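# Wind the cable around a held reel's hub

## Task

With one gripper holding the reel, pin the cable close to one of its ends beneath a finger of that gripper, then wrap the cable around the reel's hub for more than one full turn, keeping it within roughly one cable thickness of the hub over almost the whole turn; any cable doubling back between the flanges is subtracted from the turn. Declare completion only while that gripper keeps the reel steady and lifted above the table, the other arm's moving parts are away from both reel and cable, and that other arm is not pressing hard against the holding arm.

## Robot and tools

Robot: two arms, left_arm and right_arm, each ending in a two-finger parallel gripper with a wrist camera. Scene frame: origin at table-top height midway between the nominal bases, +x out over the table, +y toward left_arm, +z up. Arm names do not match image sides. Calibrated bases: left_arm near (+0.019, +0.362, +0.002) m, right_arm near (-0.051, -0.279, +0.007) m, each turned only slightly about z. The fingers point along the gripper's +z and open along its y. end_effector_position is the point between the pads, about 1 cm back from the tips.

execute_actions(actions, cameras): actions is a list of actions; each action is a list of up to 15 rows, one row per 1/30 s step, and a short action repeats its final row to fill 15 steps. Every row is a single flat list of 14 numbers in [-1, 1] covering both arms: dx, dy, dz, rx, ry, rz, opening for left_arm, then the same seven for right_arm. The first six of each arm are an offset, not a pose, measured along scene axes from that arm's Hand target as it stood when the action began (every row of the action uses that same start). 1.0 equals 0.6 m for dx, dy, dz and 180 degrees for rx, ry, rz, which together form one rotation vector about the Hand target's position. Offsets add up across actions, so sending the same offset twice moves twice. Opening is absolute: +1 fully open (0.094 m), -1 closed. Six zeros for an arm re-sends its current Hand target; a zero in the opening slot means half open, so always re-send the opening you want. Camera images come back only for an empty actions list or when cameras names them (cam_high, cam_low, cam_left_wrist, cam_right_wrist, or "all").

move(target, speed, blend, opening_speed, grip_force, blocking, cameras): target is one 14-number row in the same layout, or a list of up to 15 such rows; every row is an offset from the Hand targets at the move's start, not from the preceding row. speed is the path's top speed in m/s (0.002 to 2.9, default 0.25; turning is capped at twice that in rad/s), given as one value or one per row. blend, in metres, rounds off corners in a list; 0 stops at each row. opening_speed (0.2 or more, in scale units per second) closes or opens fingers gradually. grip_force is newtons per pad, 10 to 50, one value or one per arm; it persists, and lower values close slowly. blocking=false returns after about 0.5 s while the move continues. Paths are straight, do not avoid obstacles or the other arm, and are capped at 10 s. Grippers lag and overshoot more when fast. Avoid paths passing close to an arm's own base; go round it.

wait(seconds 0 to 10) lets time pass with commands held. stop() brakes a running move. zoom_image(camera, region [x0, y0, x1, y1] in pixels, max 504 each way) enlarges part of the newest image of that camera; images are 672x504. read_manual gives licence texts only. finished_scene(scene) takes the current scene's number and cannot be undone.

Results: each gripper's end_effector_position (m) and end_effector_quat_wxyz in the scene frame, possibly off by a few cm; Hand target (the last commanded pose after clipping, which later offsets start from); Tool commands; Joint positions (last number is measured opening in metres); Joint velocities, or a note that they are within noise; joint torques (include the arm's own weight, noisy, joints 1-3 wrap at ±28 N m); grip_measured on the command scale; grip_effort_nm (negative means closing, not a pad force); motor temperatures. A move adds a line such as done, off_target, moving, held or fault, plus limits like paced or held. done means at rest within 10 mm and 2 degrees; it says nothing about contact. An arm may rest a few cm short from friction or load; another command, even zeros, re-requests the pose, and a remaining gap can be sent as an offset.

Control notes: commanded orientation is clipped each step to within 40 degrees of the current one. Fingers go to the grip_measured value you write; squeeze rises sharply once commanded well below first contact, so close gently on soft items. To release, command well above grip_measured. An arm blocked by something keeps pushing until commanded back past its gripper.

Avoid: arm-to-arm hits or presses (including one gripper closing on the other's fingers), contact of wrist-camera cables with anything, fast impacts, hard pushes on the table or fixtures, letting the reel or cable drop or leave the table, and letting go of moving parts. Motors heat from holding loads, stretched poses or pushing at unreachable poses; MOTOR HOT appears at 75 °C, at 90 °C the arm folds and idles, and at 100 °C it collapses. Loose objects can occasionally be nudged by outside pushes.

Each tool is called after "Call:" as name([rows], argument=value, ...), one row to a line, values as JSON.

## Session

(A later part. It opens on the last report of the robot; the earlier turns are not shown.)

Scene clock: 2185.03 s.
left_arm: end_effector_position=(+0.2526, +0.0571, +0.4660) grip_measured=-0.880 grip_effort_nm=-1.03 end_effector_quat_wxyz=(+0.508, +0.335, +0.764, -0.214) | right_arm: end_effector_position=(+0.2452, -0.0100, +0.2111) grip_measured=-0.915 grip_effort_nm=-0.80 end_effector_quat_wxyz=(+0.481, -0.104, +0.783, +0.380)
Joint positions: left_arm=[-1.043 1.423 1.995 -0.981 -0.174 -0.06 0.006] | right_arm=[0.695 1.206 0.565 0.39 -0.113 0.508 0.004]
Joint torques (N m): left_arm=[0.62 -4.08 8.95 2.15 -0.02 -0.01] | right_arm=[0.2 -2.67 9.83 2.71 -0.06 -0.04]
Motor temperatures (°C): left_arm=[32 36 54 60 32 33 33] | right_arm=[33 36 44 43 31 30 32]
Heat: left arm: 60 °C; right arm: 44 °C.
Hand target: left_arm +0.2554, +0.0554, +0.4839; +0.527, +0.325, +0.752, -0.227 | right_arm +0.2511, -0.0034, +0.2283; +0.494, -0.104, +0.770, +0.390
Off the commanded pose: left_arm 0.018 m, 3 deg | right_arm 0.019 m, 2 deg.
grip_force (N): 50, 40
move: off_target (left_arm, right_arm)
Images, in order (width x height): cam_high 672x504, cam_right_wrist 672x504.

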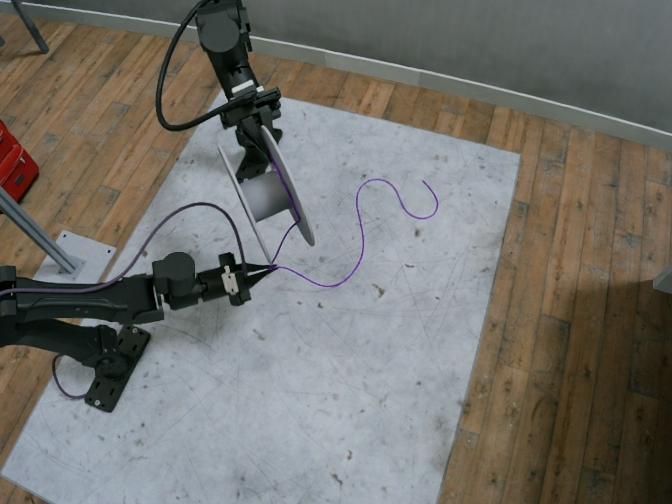

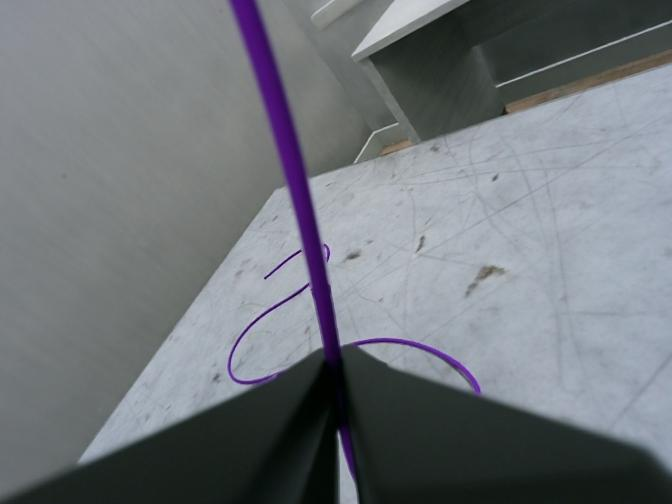

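Call:
move([
  [0, 0, 0, 0, 0, 0, -1, -0.15, -0.0743, 0.0095, 0.0086, -0.0885, 0.0173, -1],
  [0, 0, 0, 0, 0, 0, -1, -0.2375, 0.006, 0.1612, 0.1217, 0.0337, 0, -1],
], speed=0.1, blend=[0.02, 0], cameras=["all"])

Scene clock: 2463.30 s.
left_arm: end_effector_position=(+0.2510, +0.0569, +0.4638) grip_measured=-0.880 grip_effort_nm=-1.03 end_effector_quat_wxyz=(+0.504, +0.339, +0.765, -0.215) | right_arm: end_effector_position=(+0.1090, -0.0003, +0.3100) grip_measured=-0.916 grip_effort_nm=-0.84 end_effector_quat_wxyz=(+0.463, +0.005, +0.714, +0.525)
Joint positions: left_arm=[-1.043 1.423 1.995 -0.99 -0.166 -0.06 0.006] | right_arm=[1.304 0.753 0.55 0.181 0.452 0.866 0.004]
Joint torques (N m): left_arm=[0.59 -4.12 8.9 2.26 -0.09 -0.03] | right_arm=[0.84 -0.46 10.15 2.24 0.09 0.02]
Motor temperatures (°C): left_arm=[32 36 55 63 32 33 33] | right_arm=[33 34 49 47 31 30 34]
Heat: left arm: 63 °C; right arm: 49 °C.
Hand target: left_arm +0.2554, +0.0554, +0.4839; +0.527, +0.325, +0.752, -0.227 | right_arm +0.1086, +0.0002, +0.3251; +0.464, +0.012, +0.706, +0.534
Off the commanded pose: left_arm 0.021 m, 4 deg | right_arm 0.015 m, 2 deg.
grip_force (N): 50, 40
move: off_target (left_arm, right_arm)

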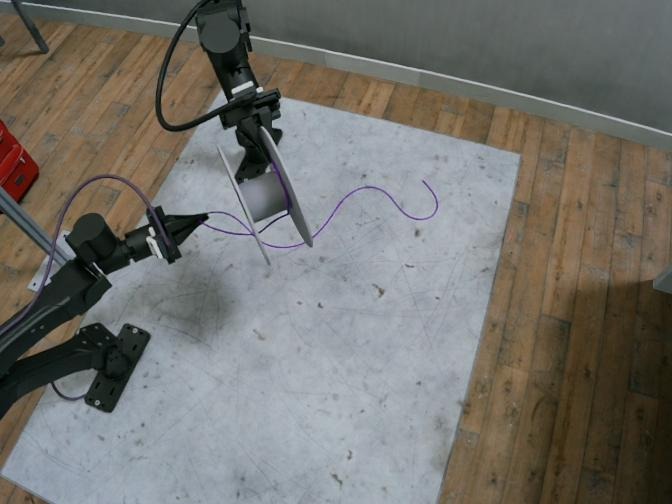

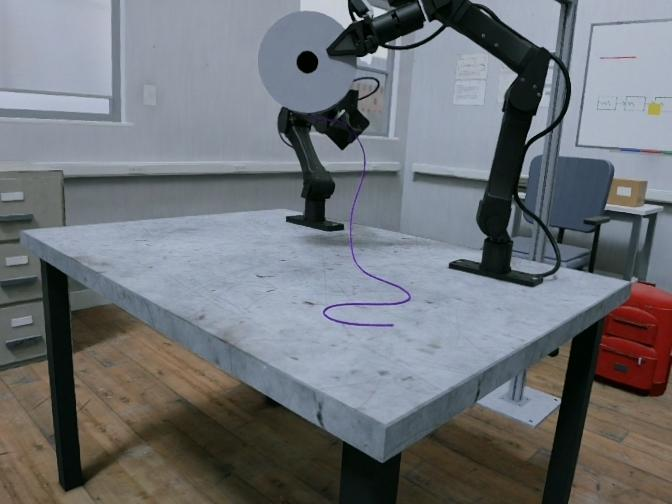

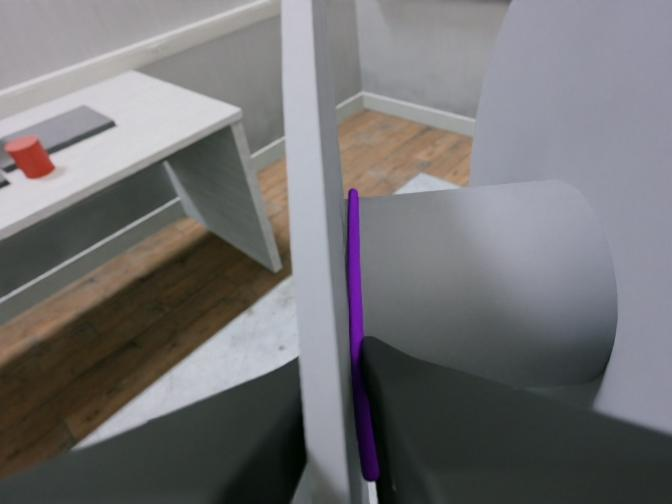

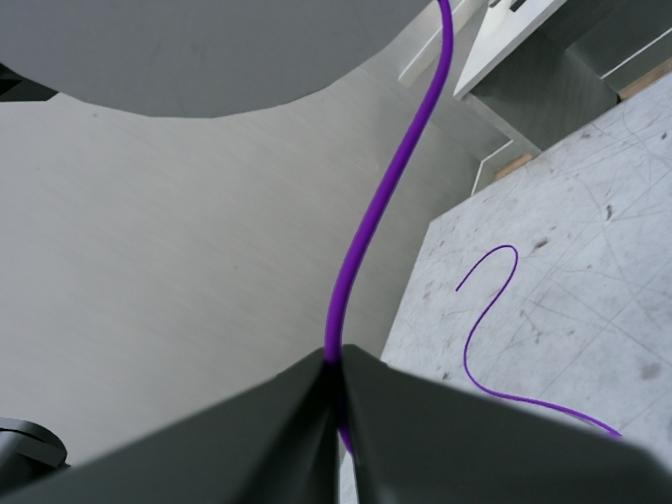

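Call:
execute_actions(actions=[])

Scene clock: 2506.50 s.
left_arm: end_effector_position=(+0.2510, +0.0569, +0.4638) grip_measured=-0.880 grip_effort_nm=-1.03 end_effector_quat_wxyz=(+0.504, +0.339, +0.765, -0.215) | right_arm: end_effector_position=(+0.1091, -0.0004, +0.3099) grip_measured=-0.916 grip_effort_nm=-0.84 end_effector_quat_wxyz=(+0.463, +0.006, +0.714, +0.525)
Joint positions: left_arm=[-1.043 1.423 1.995 -0.99 -0.166 -0.06 0.006] | right_arm=[1.304 0.753 0.55 0.181 0.452 0.866 0.004]
Joint velocities: within noise
Joint torques (N m): left_arm=[0.53 -4.11 8.92 2.26 -0.09 -0.01] | right_arm=[0.73 -0.51 10.15 2.28 0.08 0.04]
Motor temperatures (°C): left_arm=[32 36 55 63 32 33 33] | right_arm=[33 34 54 44 31 30 34]
Heat: left arm: 63 °C; right arm: 54 °C.
Hand target: left_arm +0.2554, +0.0554, +0.4839; +0.527, +0.325, +0.752, -0.227 | right_arm +0.1086, +0.0002, +0.3251; +0.464, +0.012, +0.706, +0.534
Tool commands: left_gripper/opening=-1.0 right_gripper/opening=-1.0
Off the commanded pose: left_arm 0.021 m, 4 deg | right_arm 0.015 m, 2 deg.
grip_force (N): 50, 40

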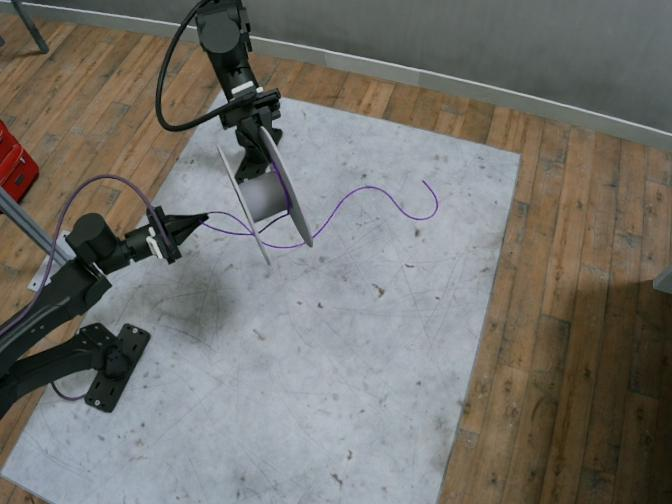

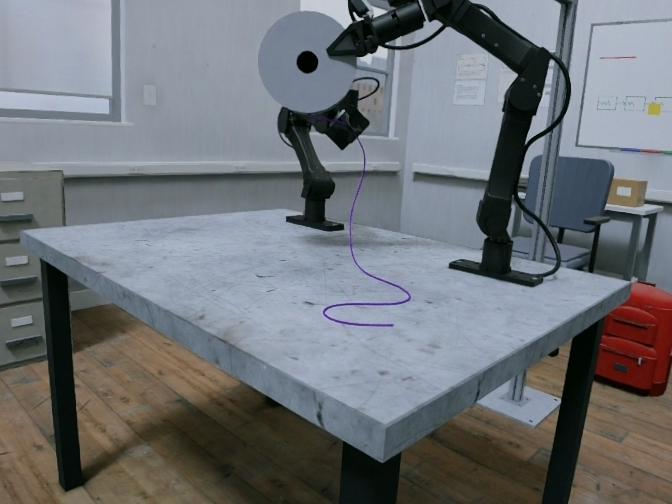

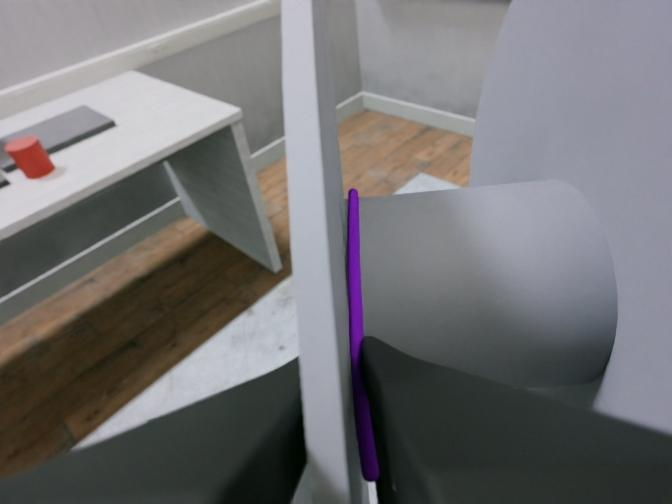

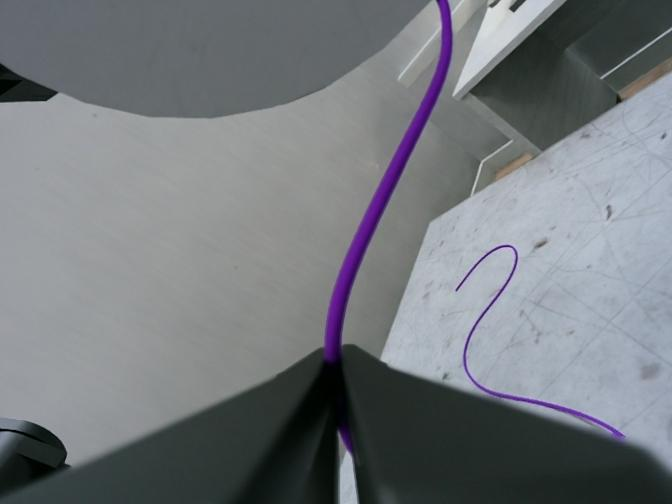

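Call:
zoom_image(camera="cam_high", region=[140, 100, 380, 300])

Call:
zoom_image(camera="cam_low", region=[230, 0, 430, 170])

Scaled by 2.100.

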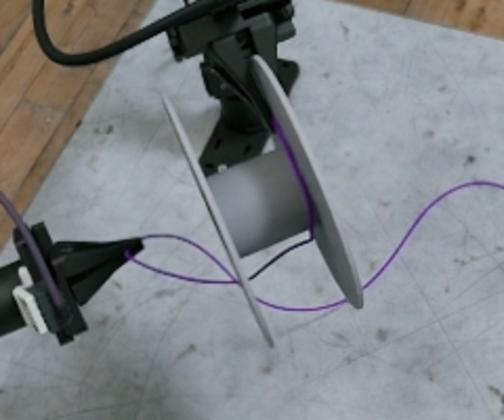

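Scaled by 2.520.

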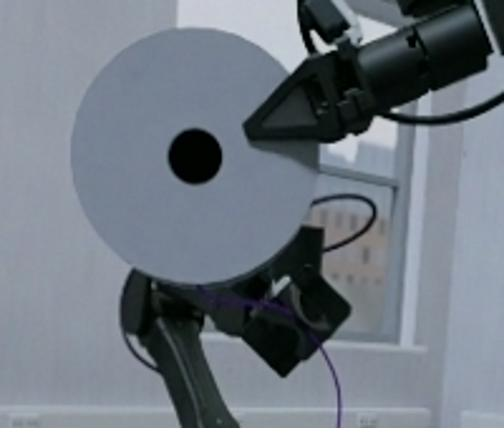

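Call:
move(target=[0,0,0,0,0,0,-1,-0.0067,0.0387,0.125,0.1111,0.1243,-0.0001,-1], speed=0.1, cameras=["all"])

Scene clock: 2537.93 s.
left_arm: end_effector_position=(+0.2510, +0.0569, +0.4638) grip_measured=-0.880 grip_effort_nm=-1.03 end_effector_quat_wxyz=(+0.504, +0.339, +0.765, -0.215) | right_arm: end_effector_position=(+0.1062, +0.0236, +0.3849) grip_measured=-0.916 grip_effort_nm=-0.84 end_effector_quat_wxyz=(+0.312, +0.191, +0.689, +0.626)
Joint positions: left_arm=[-1.043 1.423 1.995 -0.99 -0.166 -0.06 0.006] | right_arm=[1.362 0.905 0.896 -0.017 0.513 1.392 0.004]
Joint torques (N m): left_arm=[0.55 -4.11 8.91 2.23 -0.1 -0.01] | right_arm=[0.91 -1.11 9.91 2.29 0.07 0.03]
Motor temperatures (°C): left_arm=[32 36 55 64 32 33 33] | right_arm=[33 33 55 43 31 30 34]
Heat: left arm: 64 °C; right arm: 55 °C.
Hand target: left_arm +0.2554, +0.0554, +0.4839; +0.527, +0.325, +0.752, -0.227 | right_arm +0.1046, +0.0234, +0.3999; +0.310, +0.195, +0.680, +0.635
Off the commanded pose: left_arm 0.021 m, 4 deg | right_arm 0.015 m, 2 deg.
grip_force (N): 50, 40
move: off_target (left_arm, right_arm)

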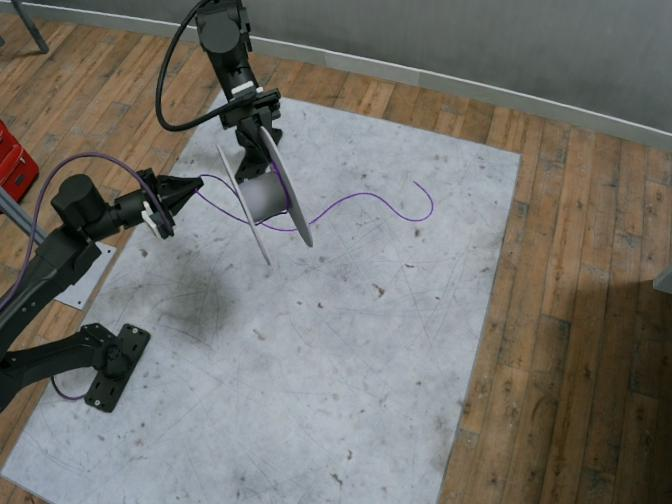

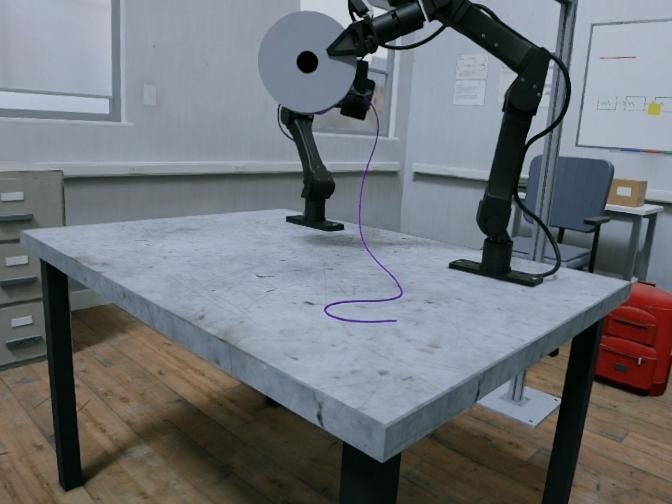

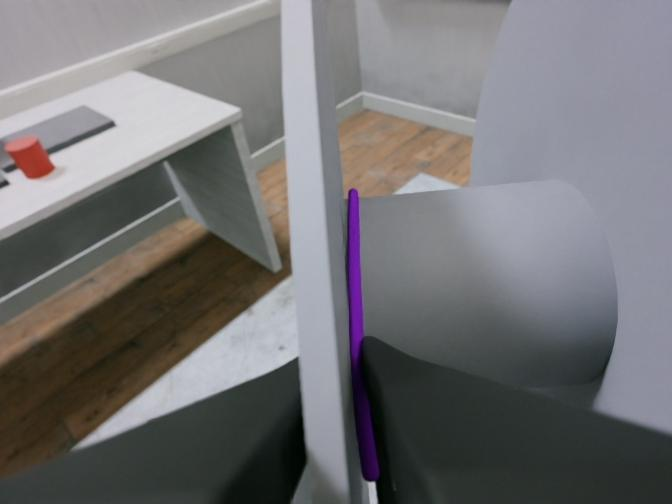

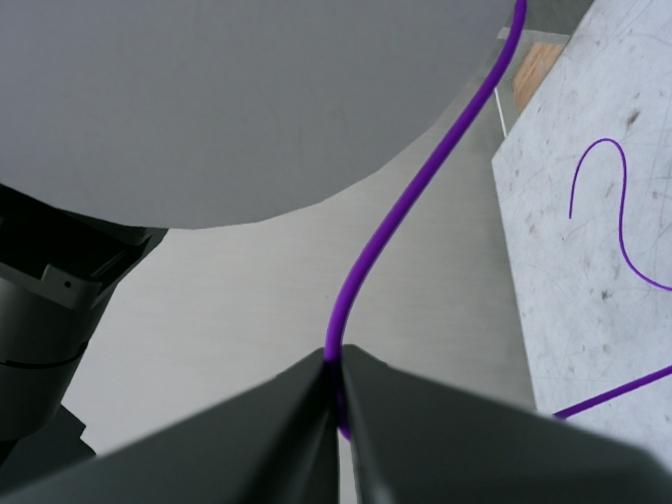

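Call:
zoom_image(camera="cam_high", region=[140, 100, 380, 300])

Call:
zoom_image(camera="cam_low", region=[230, 0, 430, 170])

Scaled by 2.100.

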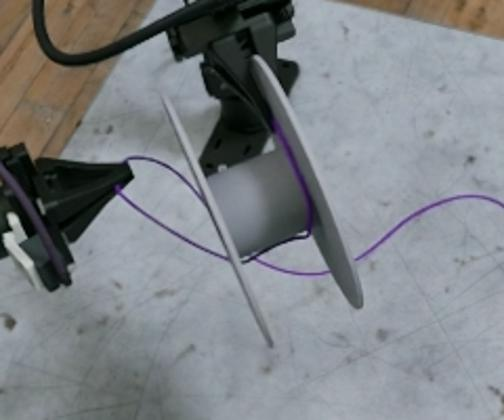

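Scaled by 2.520.

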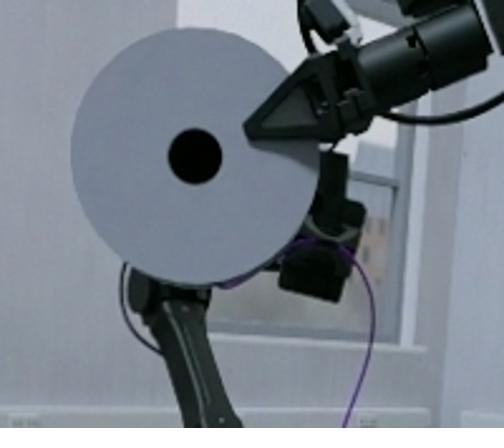

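Call:
move(target=[0,0,0,0,0,0,-1,0.028,0.0153,0.1302,0.0915,0.1047,0.0110,-1], speed=0.1, cameras=["all"])

Call:
zoom_image(camera="cam_high", region=[140, 100, 380, 300])

Call:
zoom_image(camera="cam_low", region=[230, 0, 430, 170])

Scene clock: 2582.03 s.
left_arm: end_effector_position=(+0.2483, +0.0556, +0.4698) grip_measured=-0.880 grip_effort_nm=-1.03 end_effector_quat_wxyz=(+0.505, +0.338, +0.761, -0.226) | right_arm: end_effector_position=(+0.1238, +0.0336, +0.4483) grip_measured=-0.916 grip_effort_nm=-0.84 end_effector_quat_wxyz=(+0.164, +0.332, +0.652, +0.662)
Joint positions: left_arm=[-1.043 1.423 2.008 -0.987 -0.15 -0.066 0.006] | right_arm=[1.264 1.053 1.271 -0.294 0.396 1.829 0.004]
Joint torques (N m): left_arm=[0.59 -3.88 7.99 2.21 -0.27 0.08] | right_arm=[-0.18 -2.03 10.65 2.79 -0.18 0.02]
Motor temperatures (°C): left_arm=[32 36 55 64 32 33 33] | right_arm=[33 33 52 43 31 30 34]
Heat: left arm: 64 °C; right arm: 52 °C.
Hand target: left_arm +0.2554, +0.0554, +0.4838; +0.527, +0.325, +0.752, -0.227 | right_arm +0.1213, +0.0326, +0.4782; +0.153, +0.327, +0.627, +0.691
Off the commanded pose: left_arm 0.016 m, 3 deg | right_arm 0.030 m, 5 deg.
grip_force (N): 50, 40
move: off_target (left_arm, right_arm)

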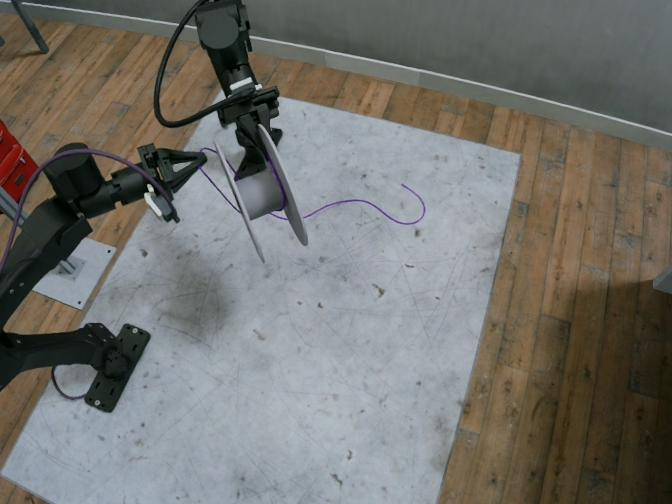

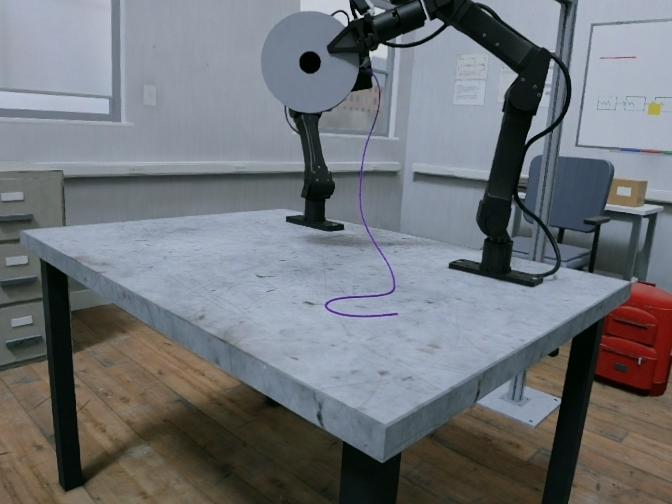

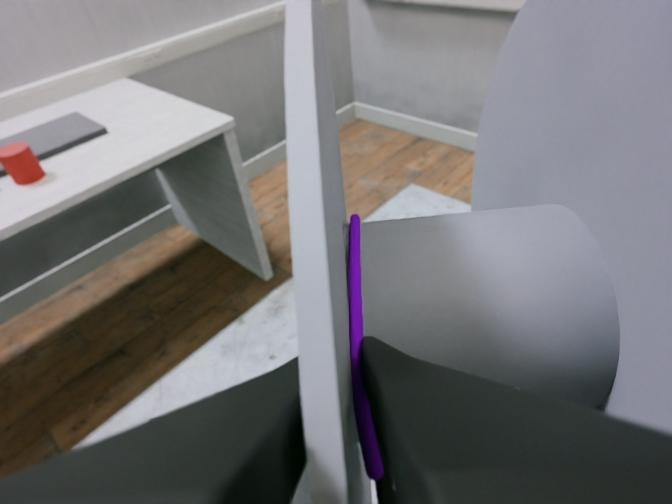

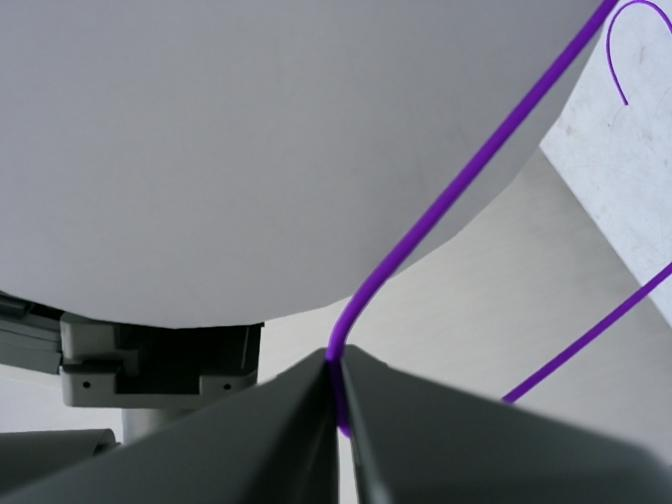

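Scaled by 2.100.

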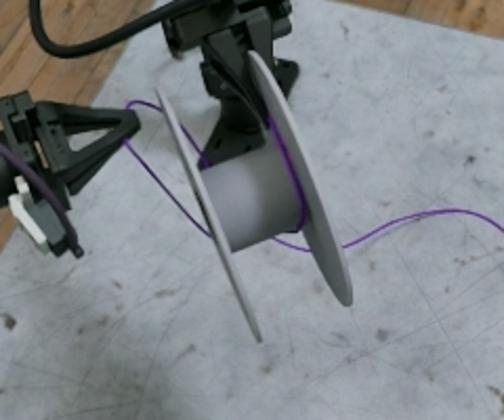

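Scaled by 2.520.

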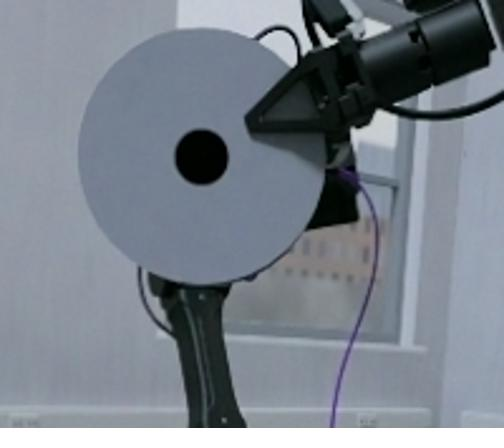

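Call:
zoom_image(camera="cam_high", region=[200, 110, 320, 260])

Call:
zoom_image(camera="cam_high", region=[230, 160, 310, 240])

Scaled by 3.360.

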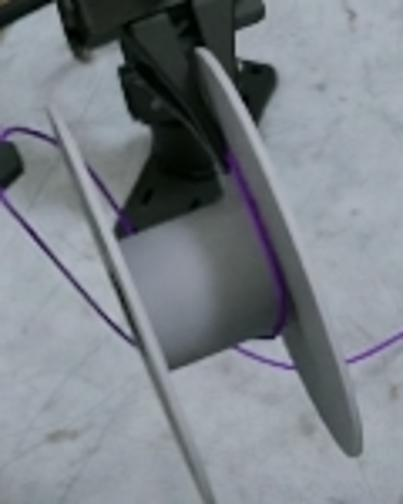

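Scaled by 6.300.

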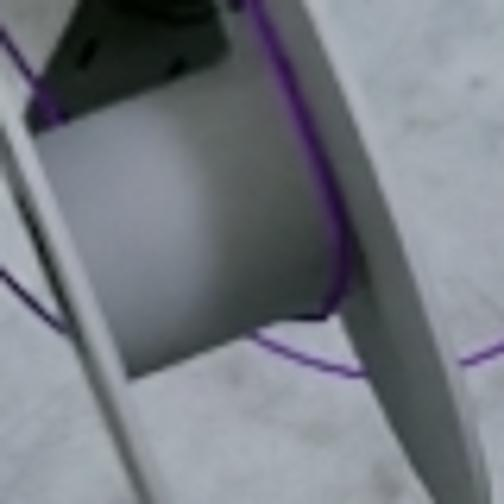

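Call:
move(target=[0,0,0,0,0,0,-1,0.0765,-0.0085,0.098,0.0179,0.0213,0,-1], speed=0.08, cameras=["all"])

Call:
zoom_image(camera="cam_high", region=[140, 100, 320, 260])

Call:
zoom_image(camera="cam_low", region=[230, 0, 430, 170])

Scene clock: 2730.40 s.
left_arm: end_effector_position=(+0.2563, +0.0577, +0.4903) grip_measured=-0.880 grip_effort_nm=-1.03 end_effector_quat_wxyz=(+0.536, +0.312, +0.749, -0.234) | right_arm: end_effector_position=(+0.1672, +0.0272, +0.4887) grip_measured=-0.916 grip_effort_nm=-0.84 end_effector_quat_wxyz=(+0.124, +0.372, +0.656, +0.644)
Joint positions: left_arm=[-1.034 1.423 2.025 -0.928 -0.176 -0.076 0.006] | right_arm=[1.035 1.212 1.615 -0.544 0.159 1.919 0.004]
Joint torques (N m): left_arm=[-0.24 -3.73 6.74 1.69 0.03 0.16] | right_arm=[-0.46 -2.56 10.88 3.51 -0.1 0.01]
Motor temperatures (°C): left_arm=[32 36 57 63 32 33 33] | right_arm=[33 33 53 47 31 30 34]
Heat: left arm: 63 °C; right arm: 53 °C.
Hand target: left_arm +0.2554, +0.0554, +0.4838; +0.527, +0.325, +0.752, -0.227 | right_arm +0.1672, +0.0275, +0.5370; +0.122, +0.354, +0.612, +0.697
Off the commanded pose: left_arm 0.007 m, 2 deg | right_arm 0.048 m, 8 deg.
grip_force (N): 50, 40
move: off_target (right_arm)

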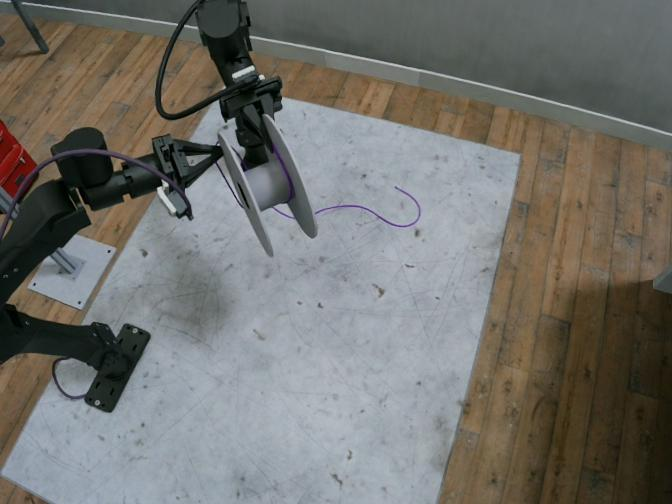

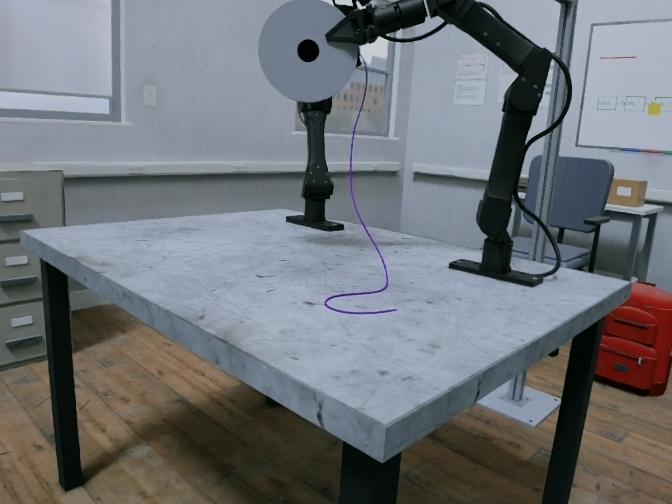

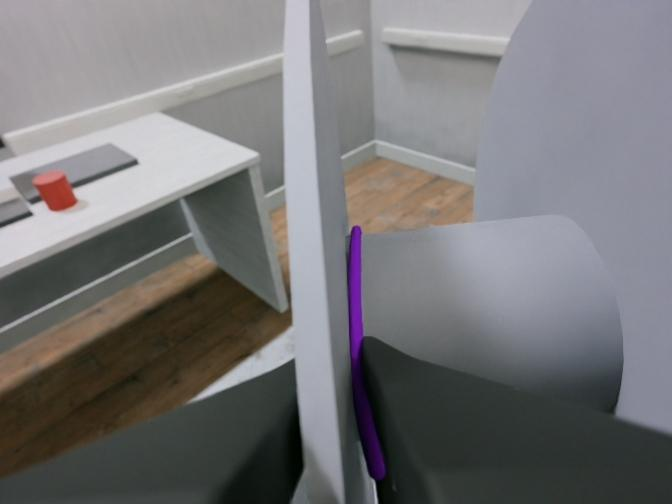

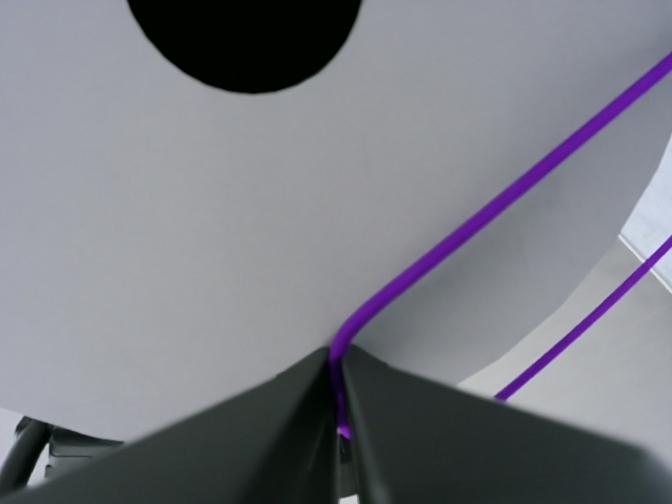

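Scaled by 2.800.

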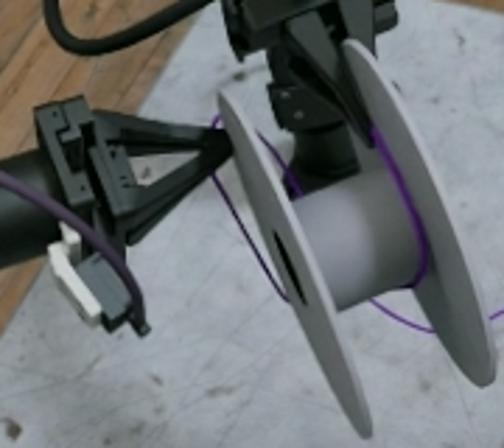

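Scaled by 2.520.

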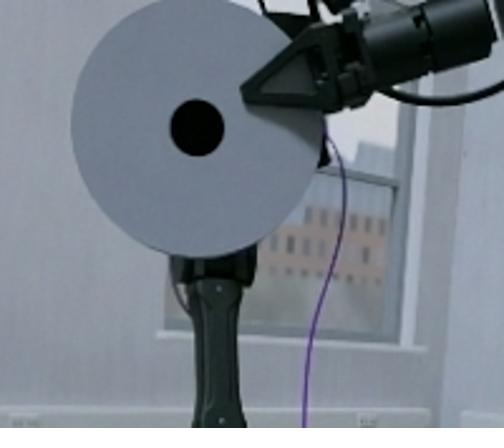

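Call:
move([
  [0,0,0,0,0,0,-1,-0.0875,0.0652,-0.1567,-0.0345,-0.0444,0.0276,-1],
  [0,0,0,0,0,0,-1,-0.0968,0.148,-0.2567,-0.0644,-0.0915,0.0548,-1],
], speed=0.08, blend=[0.02,0], cameras=["all"])

Call:
zoom_image(camera="cam_high", region=[140, 80, 320, 260])

Call:
zoom_image(camera="cam_low", region=[230, 0, 430, 170])

Scene clock: 2881.13 s.
left_arm: end_effector_position=(+0.2532, +0.0610, +0.4778) grip_measured=-0.880 grip_effort_nm=-1.03 end_effector_quat_wxyz=(+0.519, +0.328, +0.758, -0.220) | right_arm: end_effector_position=(+0.1123, +0.1121, +0.3883) grip_measured=-0.916 grip_effort_nm=-0.85 end_effector_quat_wxyz=(+0.184, +0.192, +0.679, +0.684)
Joint positions: left_arm=[-1.034 1.423 2.025 -0.982 -0.171 -0.06 0.006] | right_arm=[1.286 1.201 1.025 0.18 0.243 1.582 0.004]
Joint torques (N m): left_arm=[-0.29 -3.66 6.76 2.18 -0.04 -0.01] | right_arm=[0.55 -3.11 6.32 2.69 -0.13 -0.14]
Motor temperatures (°C): left_arm=[32 36 54 60 32 33 33] | right_arm=[33 34 56 59 31 30 34]
Heat: left arm: 60 °C; right arm: 59 °C.
Hand target: left_arm +0.2553, +0.0554, +0.4838; +0.527, +0.325, +0.752, -0.227 | right_arm +0.1091, +0.1163, +0.3830; +0.184, +0.183, +0.683, +0.683
Off the commanded pose: left_arm 0.009 m, 2 deg | right_arm 0.007 m, 1 deg.
grip_force (N): 50, 40
move: done

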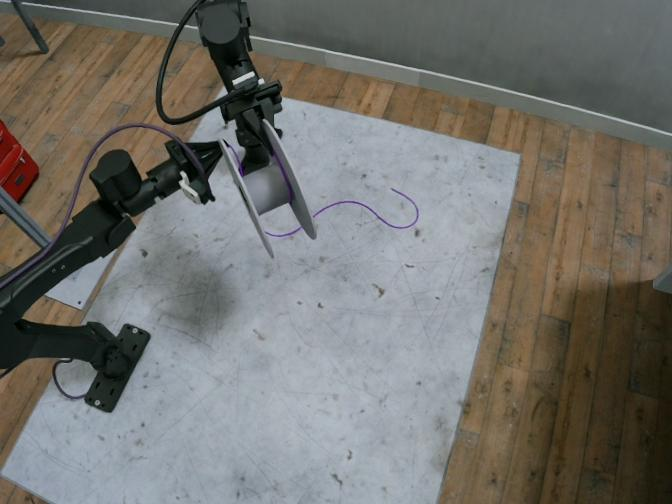

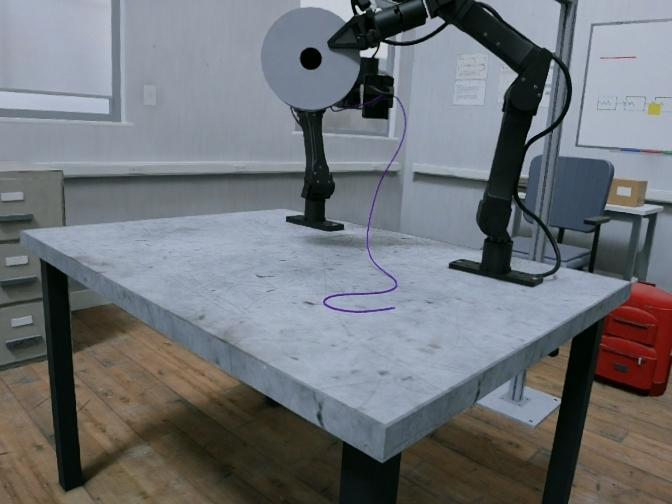

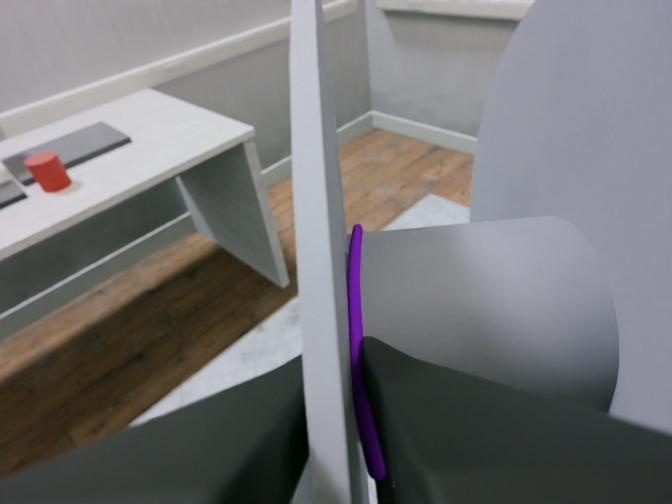

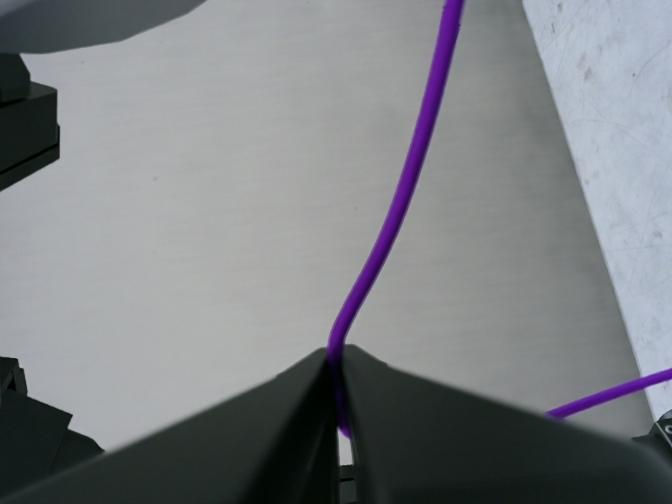

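Scaled by 2.800.

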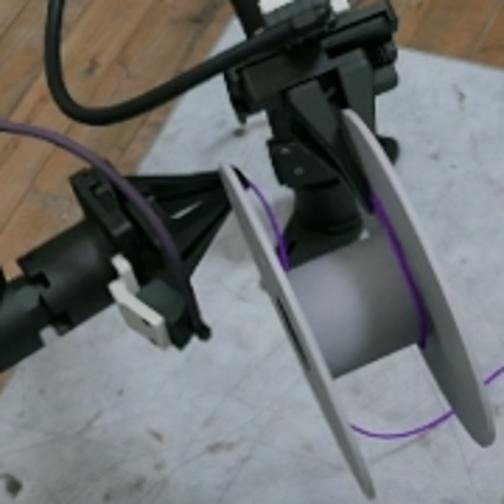

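Scaled by 2.520.

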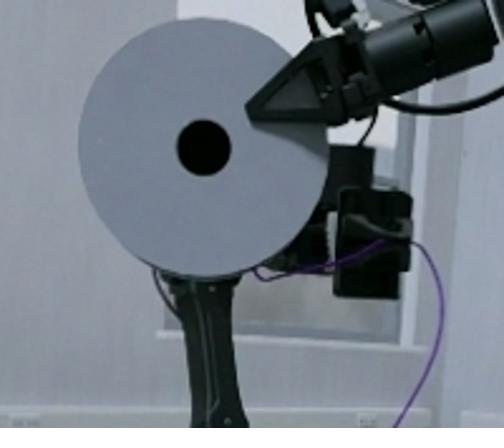

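Call:
move(target=[0,0,0,0,0,0,-1,-0.0035,0.0885,-0.0967,0,0,0,-1], speed=0.08, cameras=["all"])

Call:
zoom_image(camera="cam_high", region=[140, 80, 320, 260])

Call:
zoom_image(camera="cam_low", region=[230, 0, 430, 170])

Scene clock: 2904.50 s.
left_arm: end_effector_position=(+0.2517, +0.0628, +0.4721) grip_measured=-0.880 grip_effort_nm=-1.03 end_effector_quat_wxyz=(+0.510, +0.332, +0.764, -0.214) | right_arm: end_effector_position=(+0.1115, +0.1652, +0.3352) grip_measured=-0.916 grip_effort_nm=-0.84 end_effector_quat_wxyz=(+0.184, +0.191, +0.675, +0.688)
Joint positions: left_arm=[-1.034 1.423 2.025 -1.007 -0.17 -0.06 0.006] | right_arm=[1.339 1.423 0.963 0.475 0.294 1.581 0.004]
Joint torques (N m): left_arm=[-0.18 -3.77 6.67 2.42 -0.06 0] | right_arm=[0.87 -4.72 6.24 2.59 -0.04 -0.15]
Motor temperatures (°C): left_arm=[32 36 54 60 32 33 33] | right_arm=[33 34 53 53 31 30 34]
Heat: left arm: 60 °C; right arm: 53 °C.
Hand target: left_arm +0.2554, +0.0553, +0.4839; +0.527, +0.325, +0.752, -0.227 | right_arm +0.1071, +0.1694, +0.3250; +0.183, +0.183, +0.683, +0.683
Off the commanded pose: left_arm 0.014 m, 3 deg | right_arm 0.012 m, 1 deg.
grip_force (N): 50, 40
move: off_target (left_arm, right_arm)

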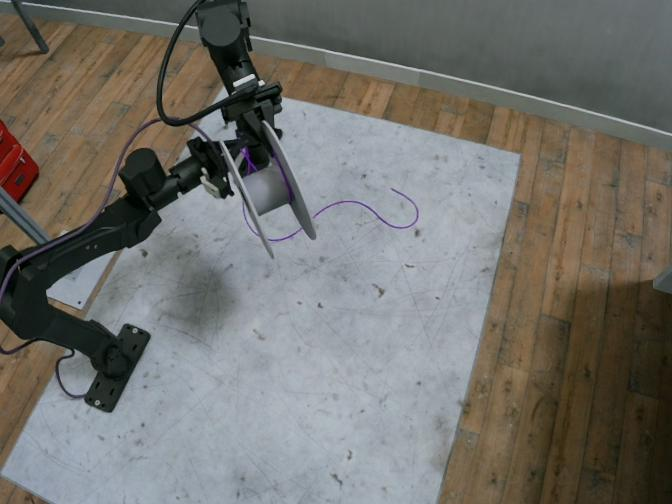

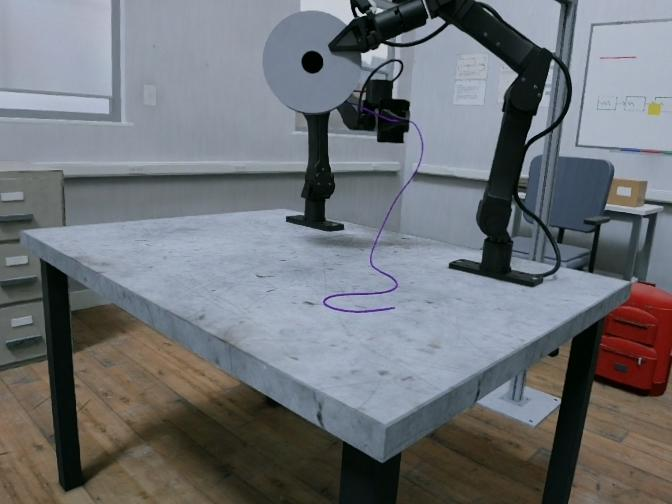

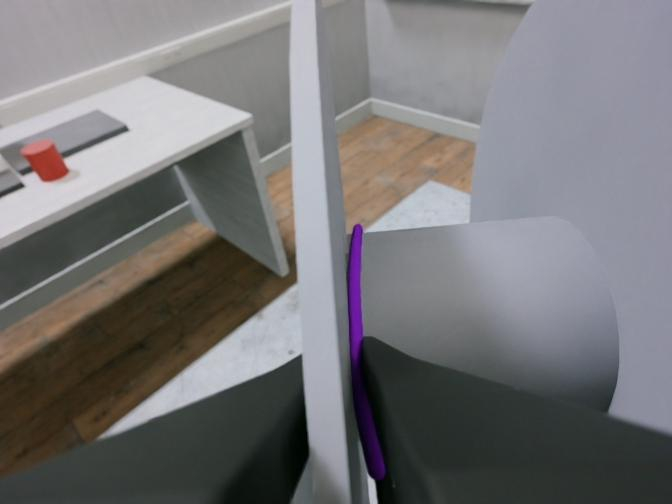

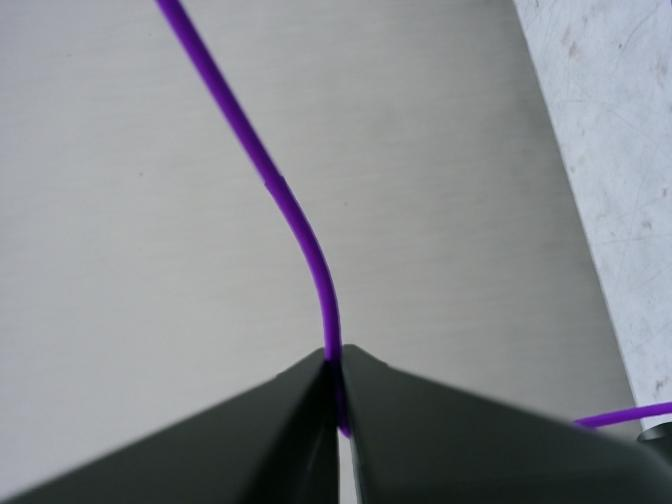

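Scaled by 2.800.

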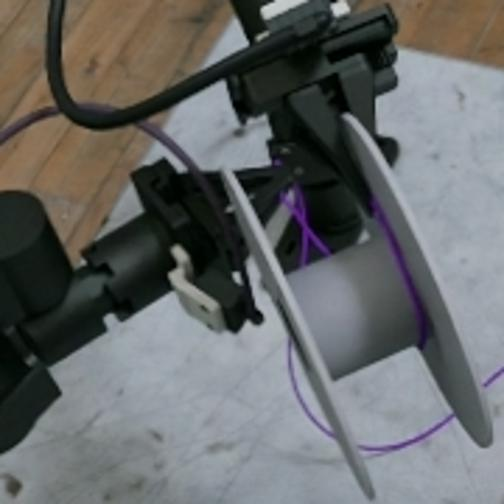

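Scaled by 2.520.

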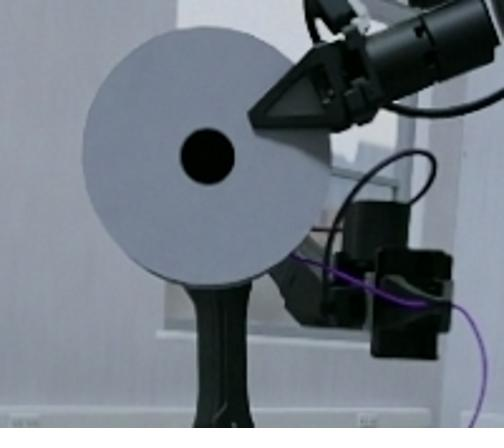

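Call:
zoom_image(camera="cam_high", region=[90, 60, 330, 260])

Call:
zoom_image(camera="cam_low", region=[250, 0, 570, 240])

Scaled by 2.100.

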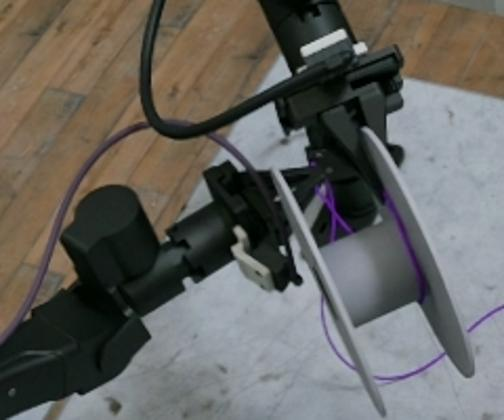

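Scaled by 1.575.

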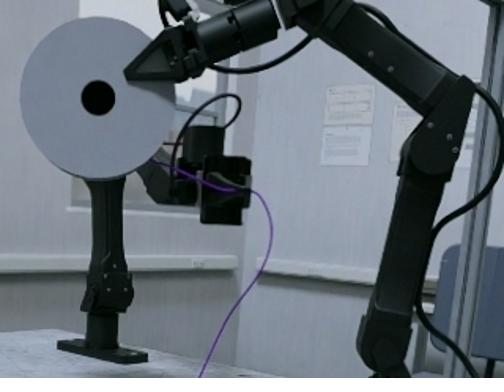

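Call:
move(target=[0,0,0,0,0,0,-1,-0.005,0.005,0,-0.0472,-0.0818,0,-1], speed=0.1, cameras=["cam_right_wrist", "cam_low"])

Scene clock: 3200.00 s.
left_arm: end_effector_position=(+0.2516, +0.0629, +0.4718) grip_measured=-0.880 grip_effort_nm=-1.03 end_effector_quat_wxyz=(+0.509, +0.333, +0.764, -0.214) | right_arm: end_effector_position=(+0.1095, +0.1665, +0.3337) grip_measured=-0.916 grip_effort_nm=-0.84 end_effector_quat_wxyz=(+0.285, +0.091, +0.696, +0.652)
Joint positions: left_arm=[-1.034 1.423 2.025 -1.008 -0.17 -0.06 0.006] | right_arm=[1.35 1.429 0.963 0.48 0.31 1.285 0.004]
Joint torques (N m): left_arm=[-0.21 -3.77 6.63 2.42 -0.04 -0.01] | right_arm=[1.2 -4.31 6.61 2.55 -0.09 -0.17]
Motor temperatures (°C): left_arm=[32 36 52 66 32 33 33] | right_arm=[33 35 48 46 31 30 34]
Heat: left arm: 66 °C; right arm: 48 °C.
Hand target: left_arm +0.2554, +0.0554, +0.4838; +0.527, +0.325, +0.752, -0.227 | right_arm +0.1042, +0.1723, +0.3250; +0.283, +0.080, +0.703, +0.648
Off the commanded pose: left_arm 0.015 m, 3 deg | right_arm 0.012 m, 2 deg.
grip_force (N): 50, 40
move: off_target (left_arm, right_arm)
Images, in order (width x height): cam_low 672x504, cam_right_wrist 672x504.

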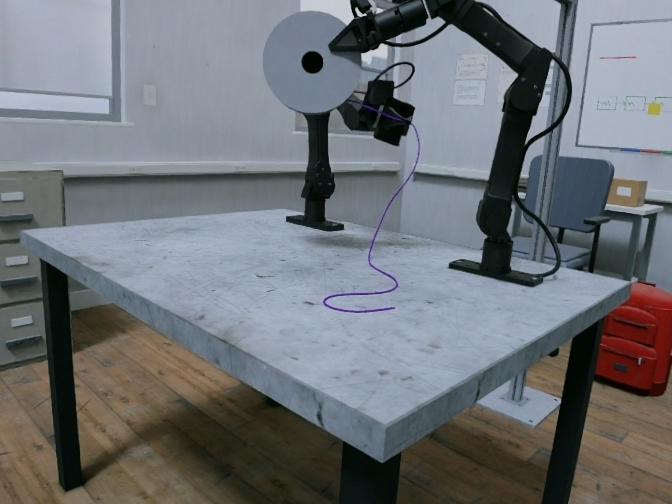

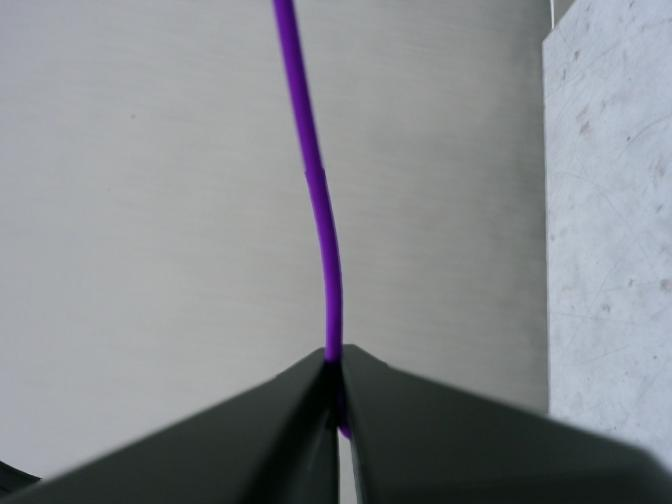

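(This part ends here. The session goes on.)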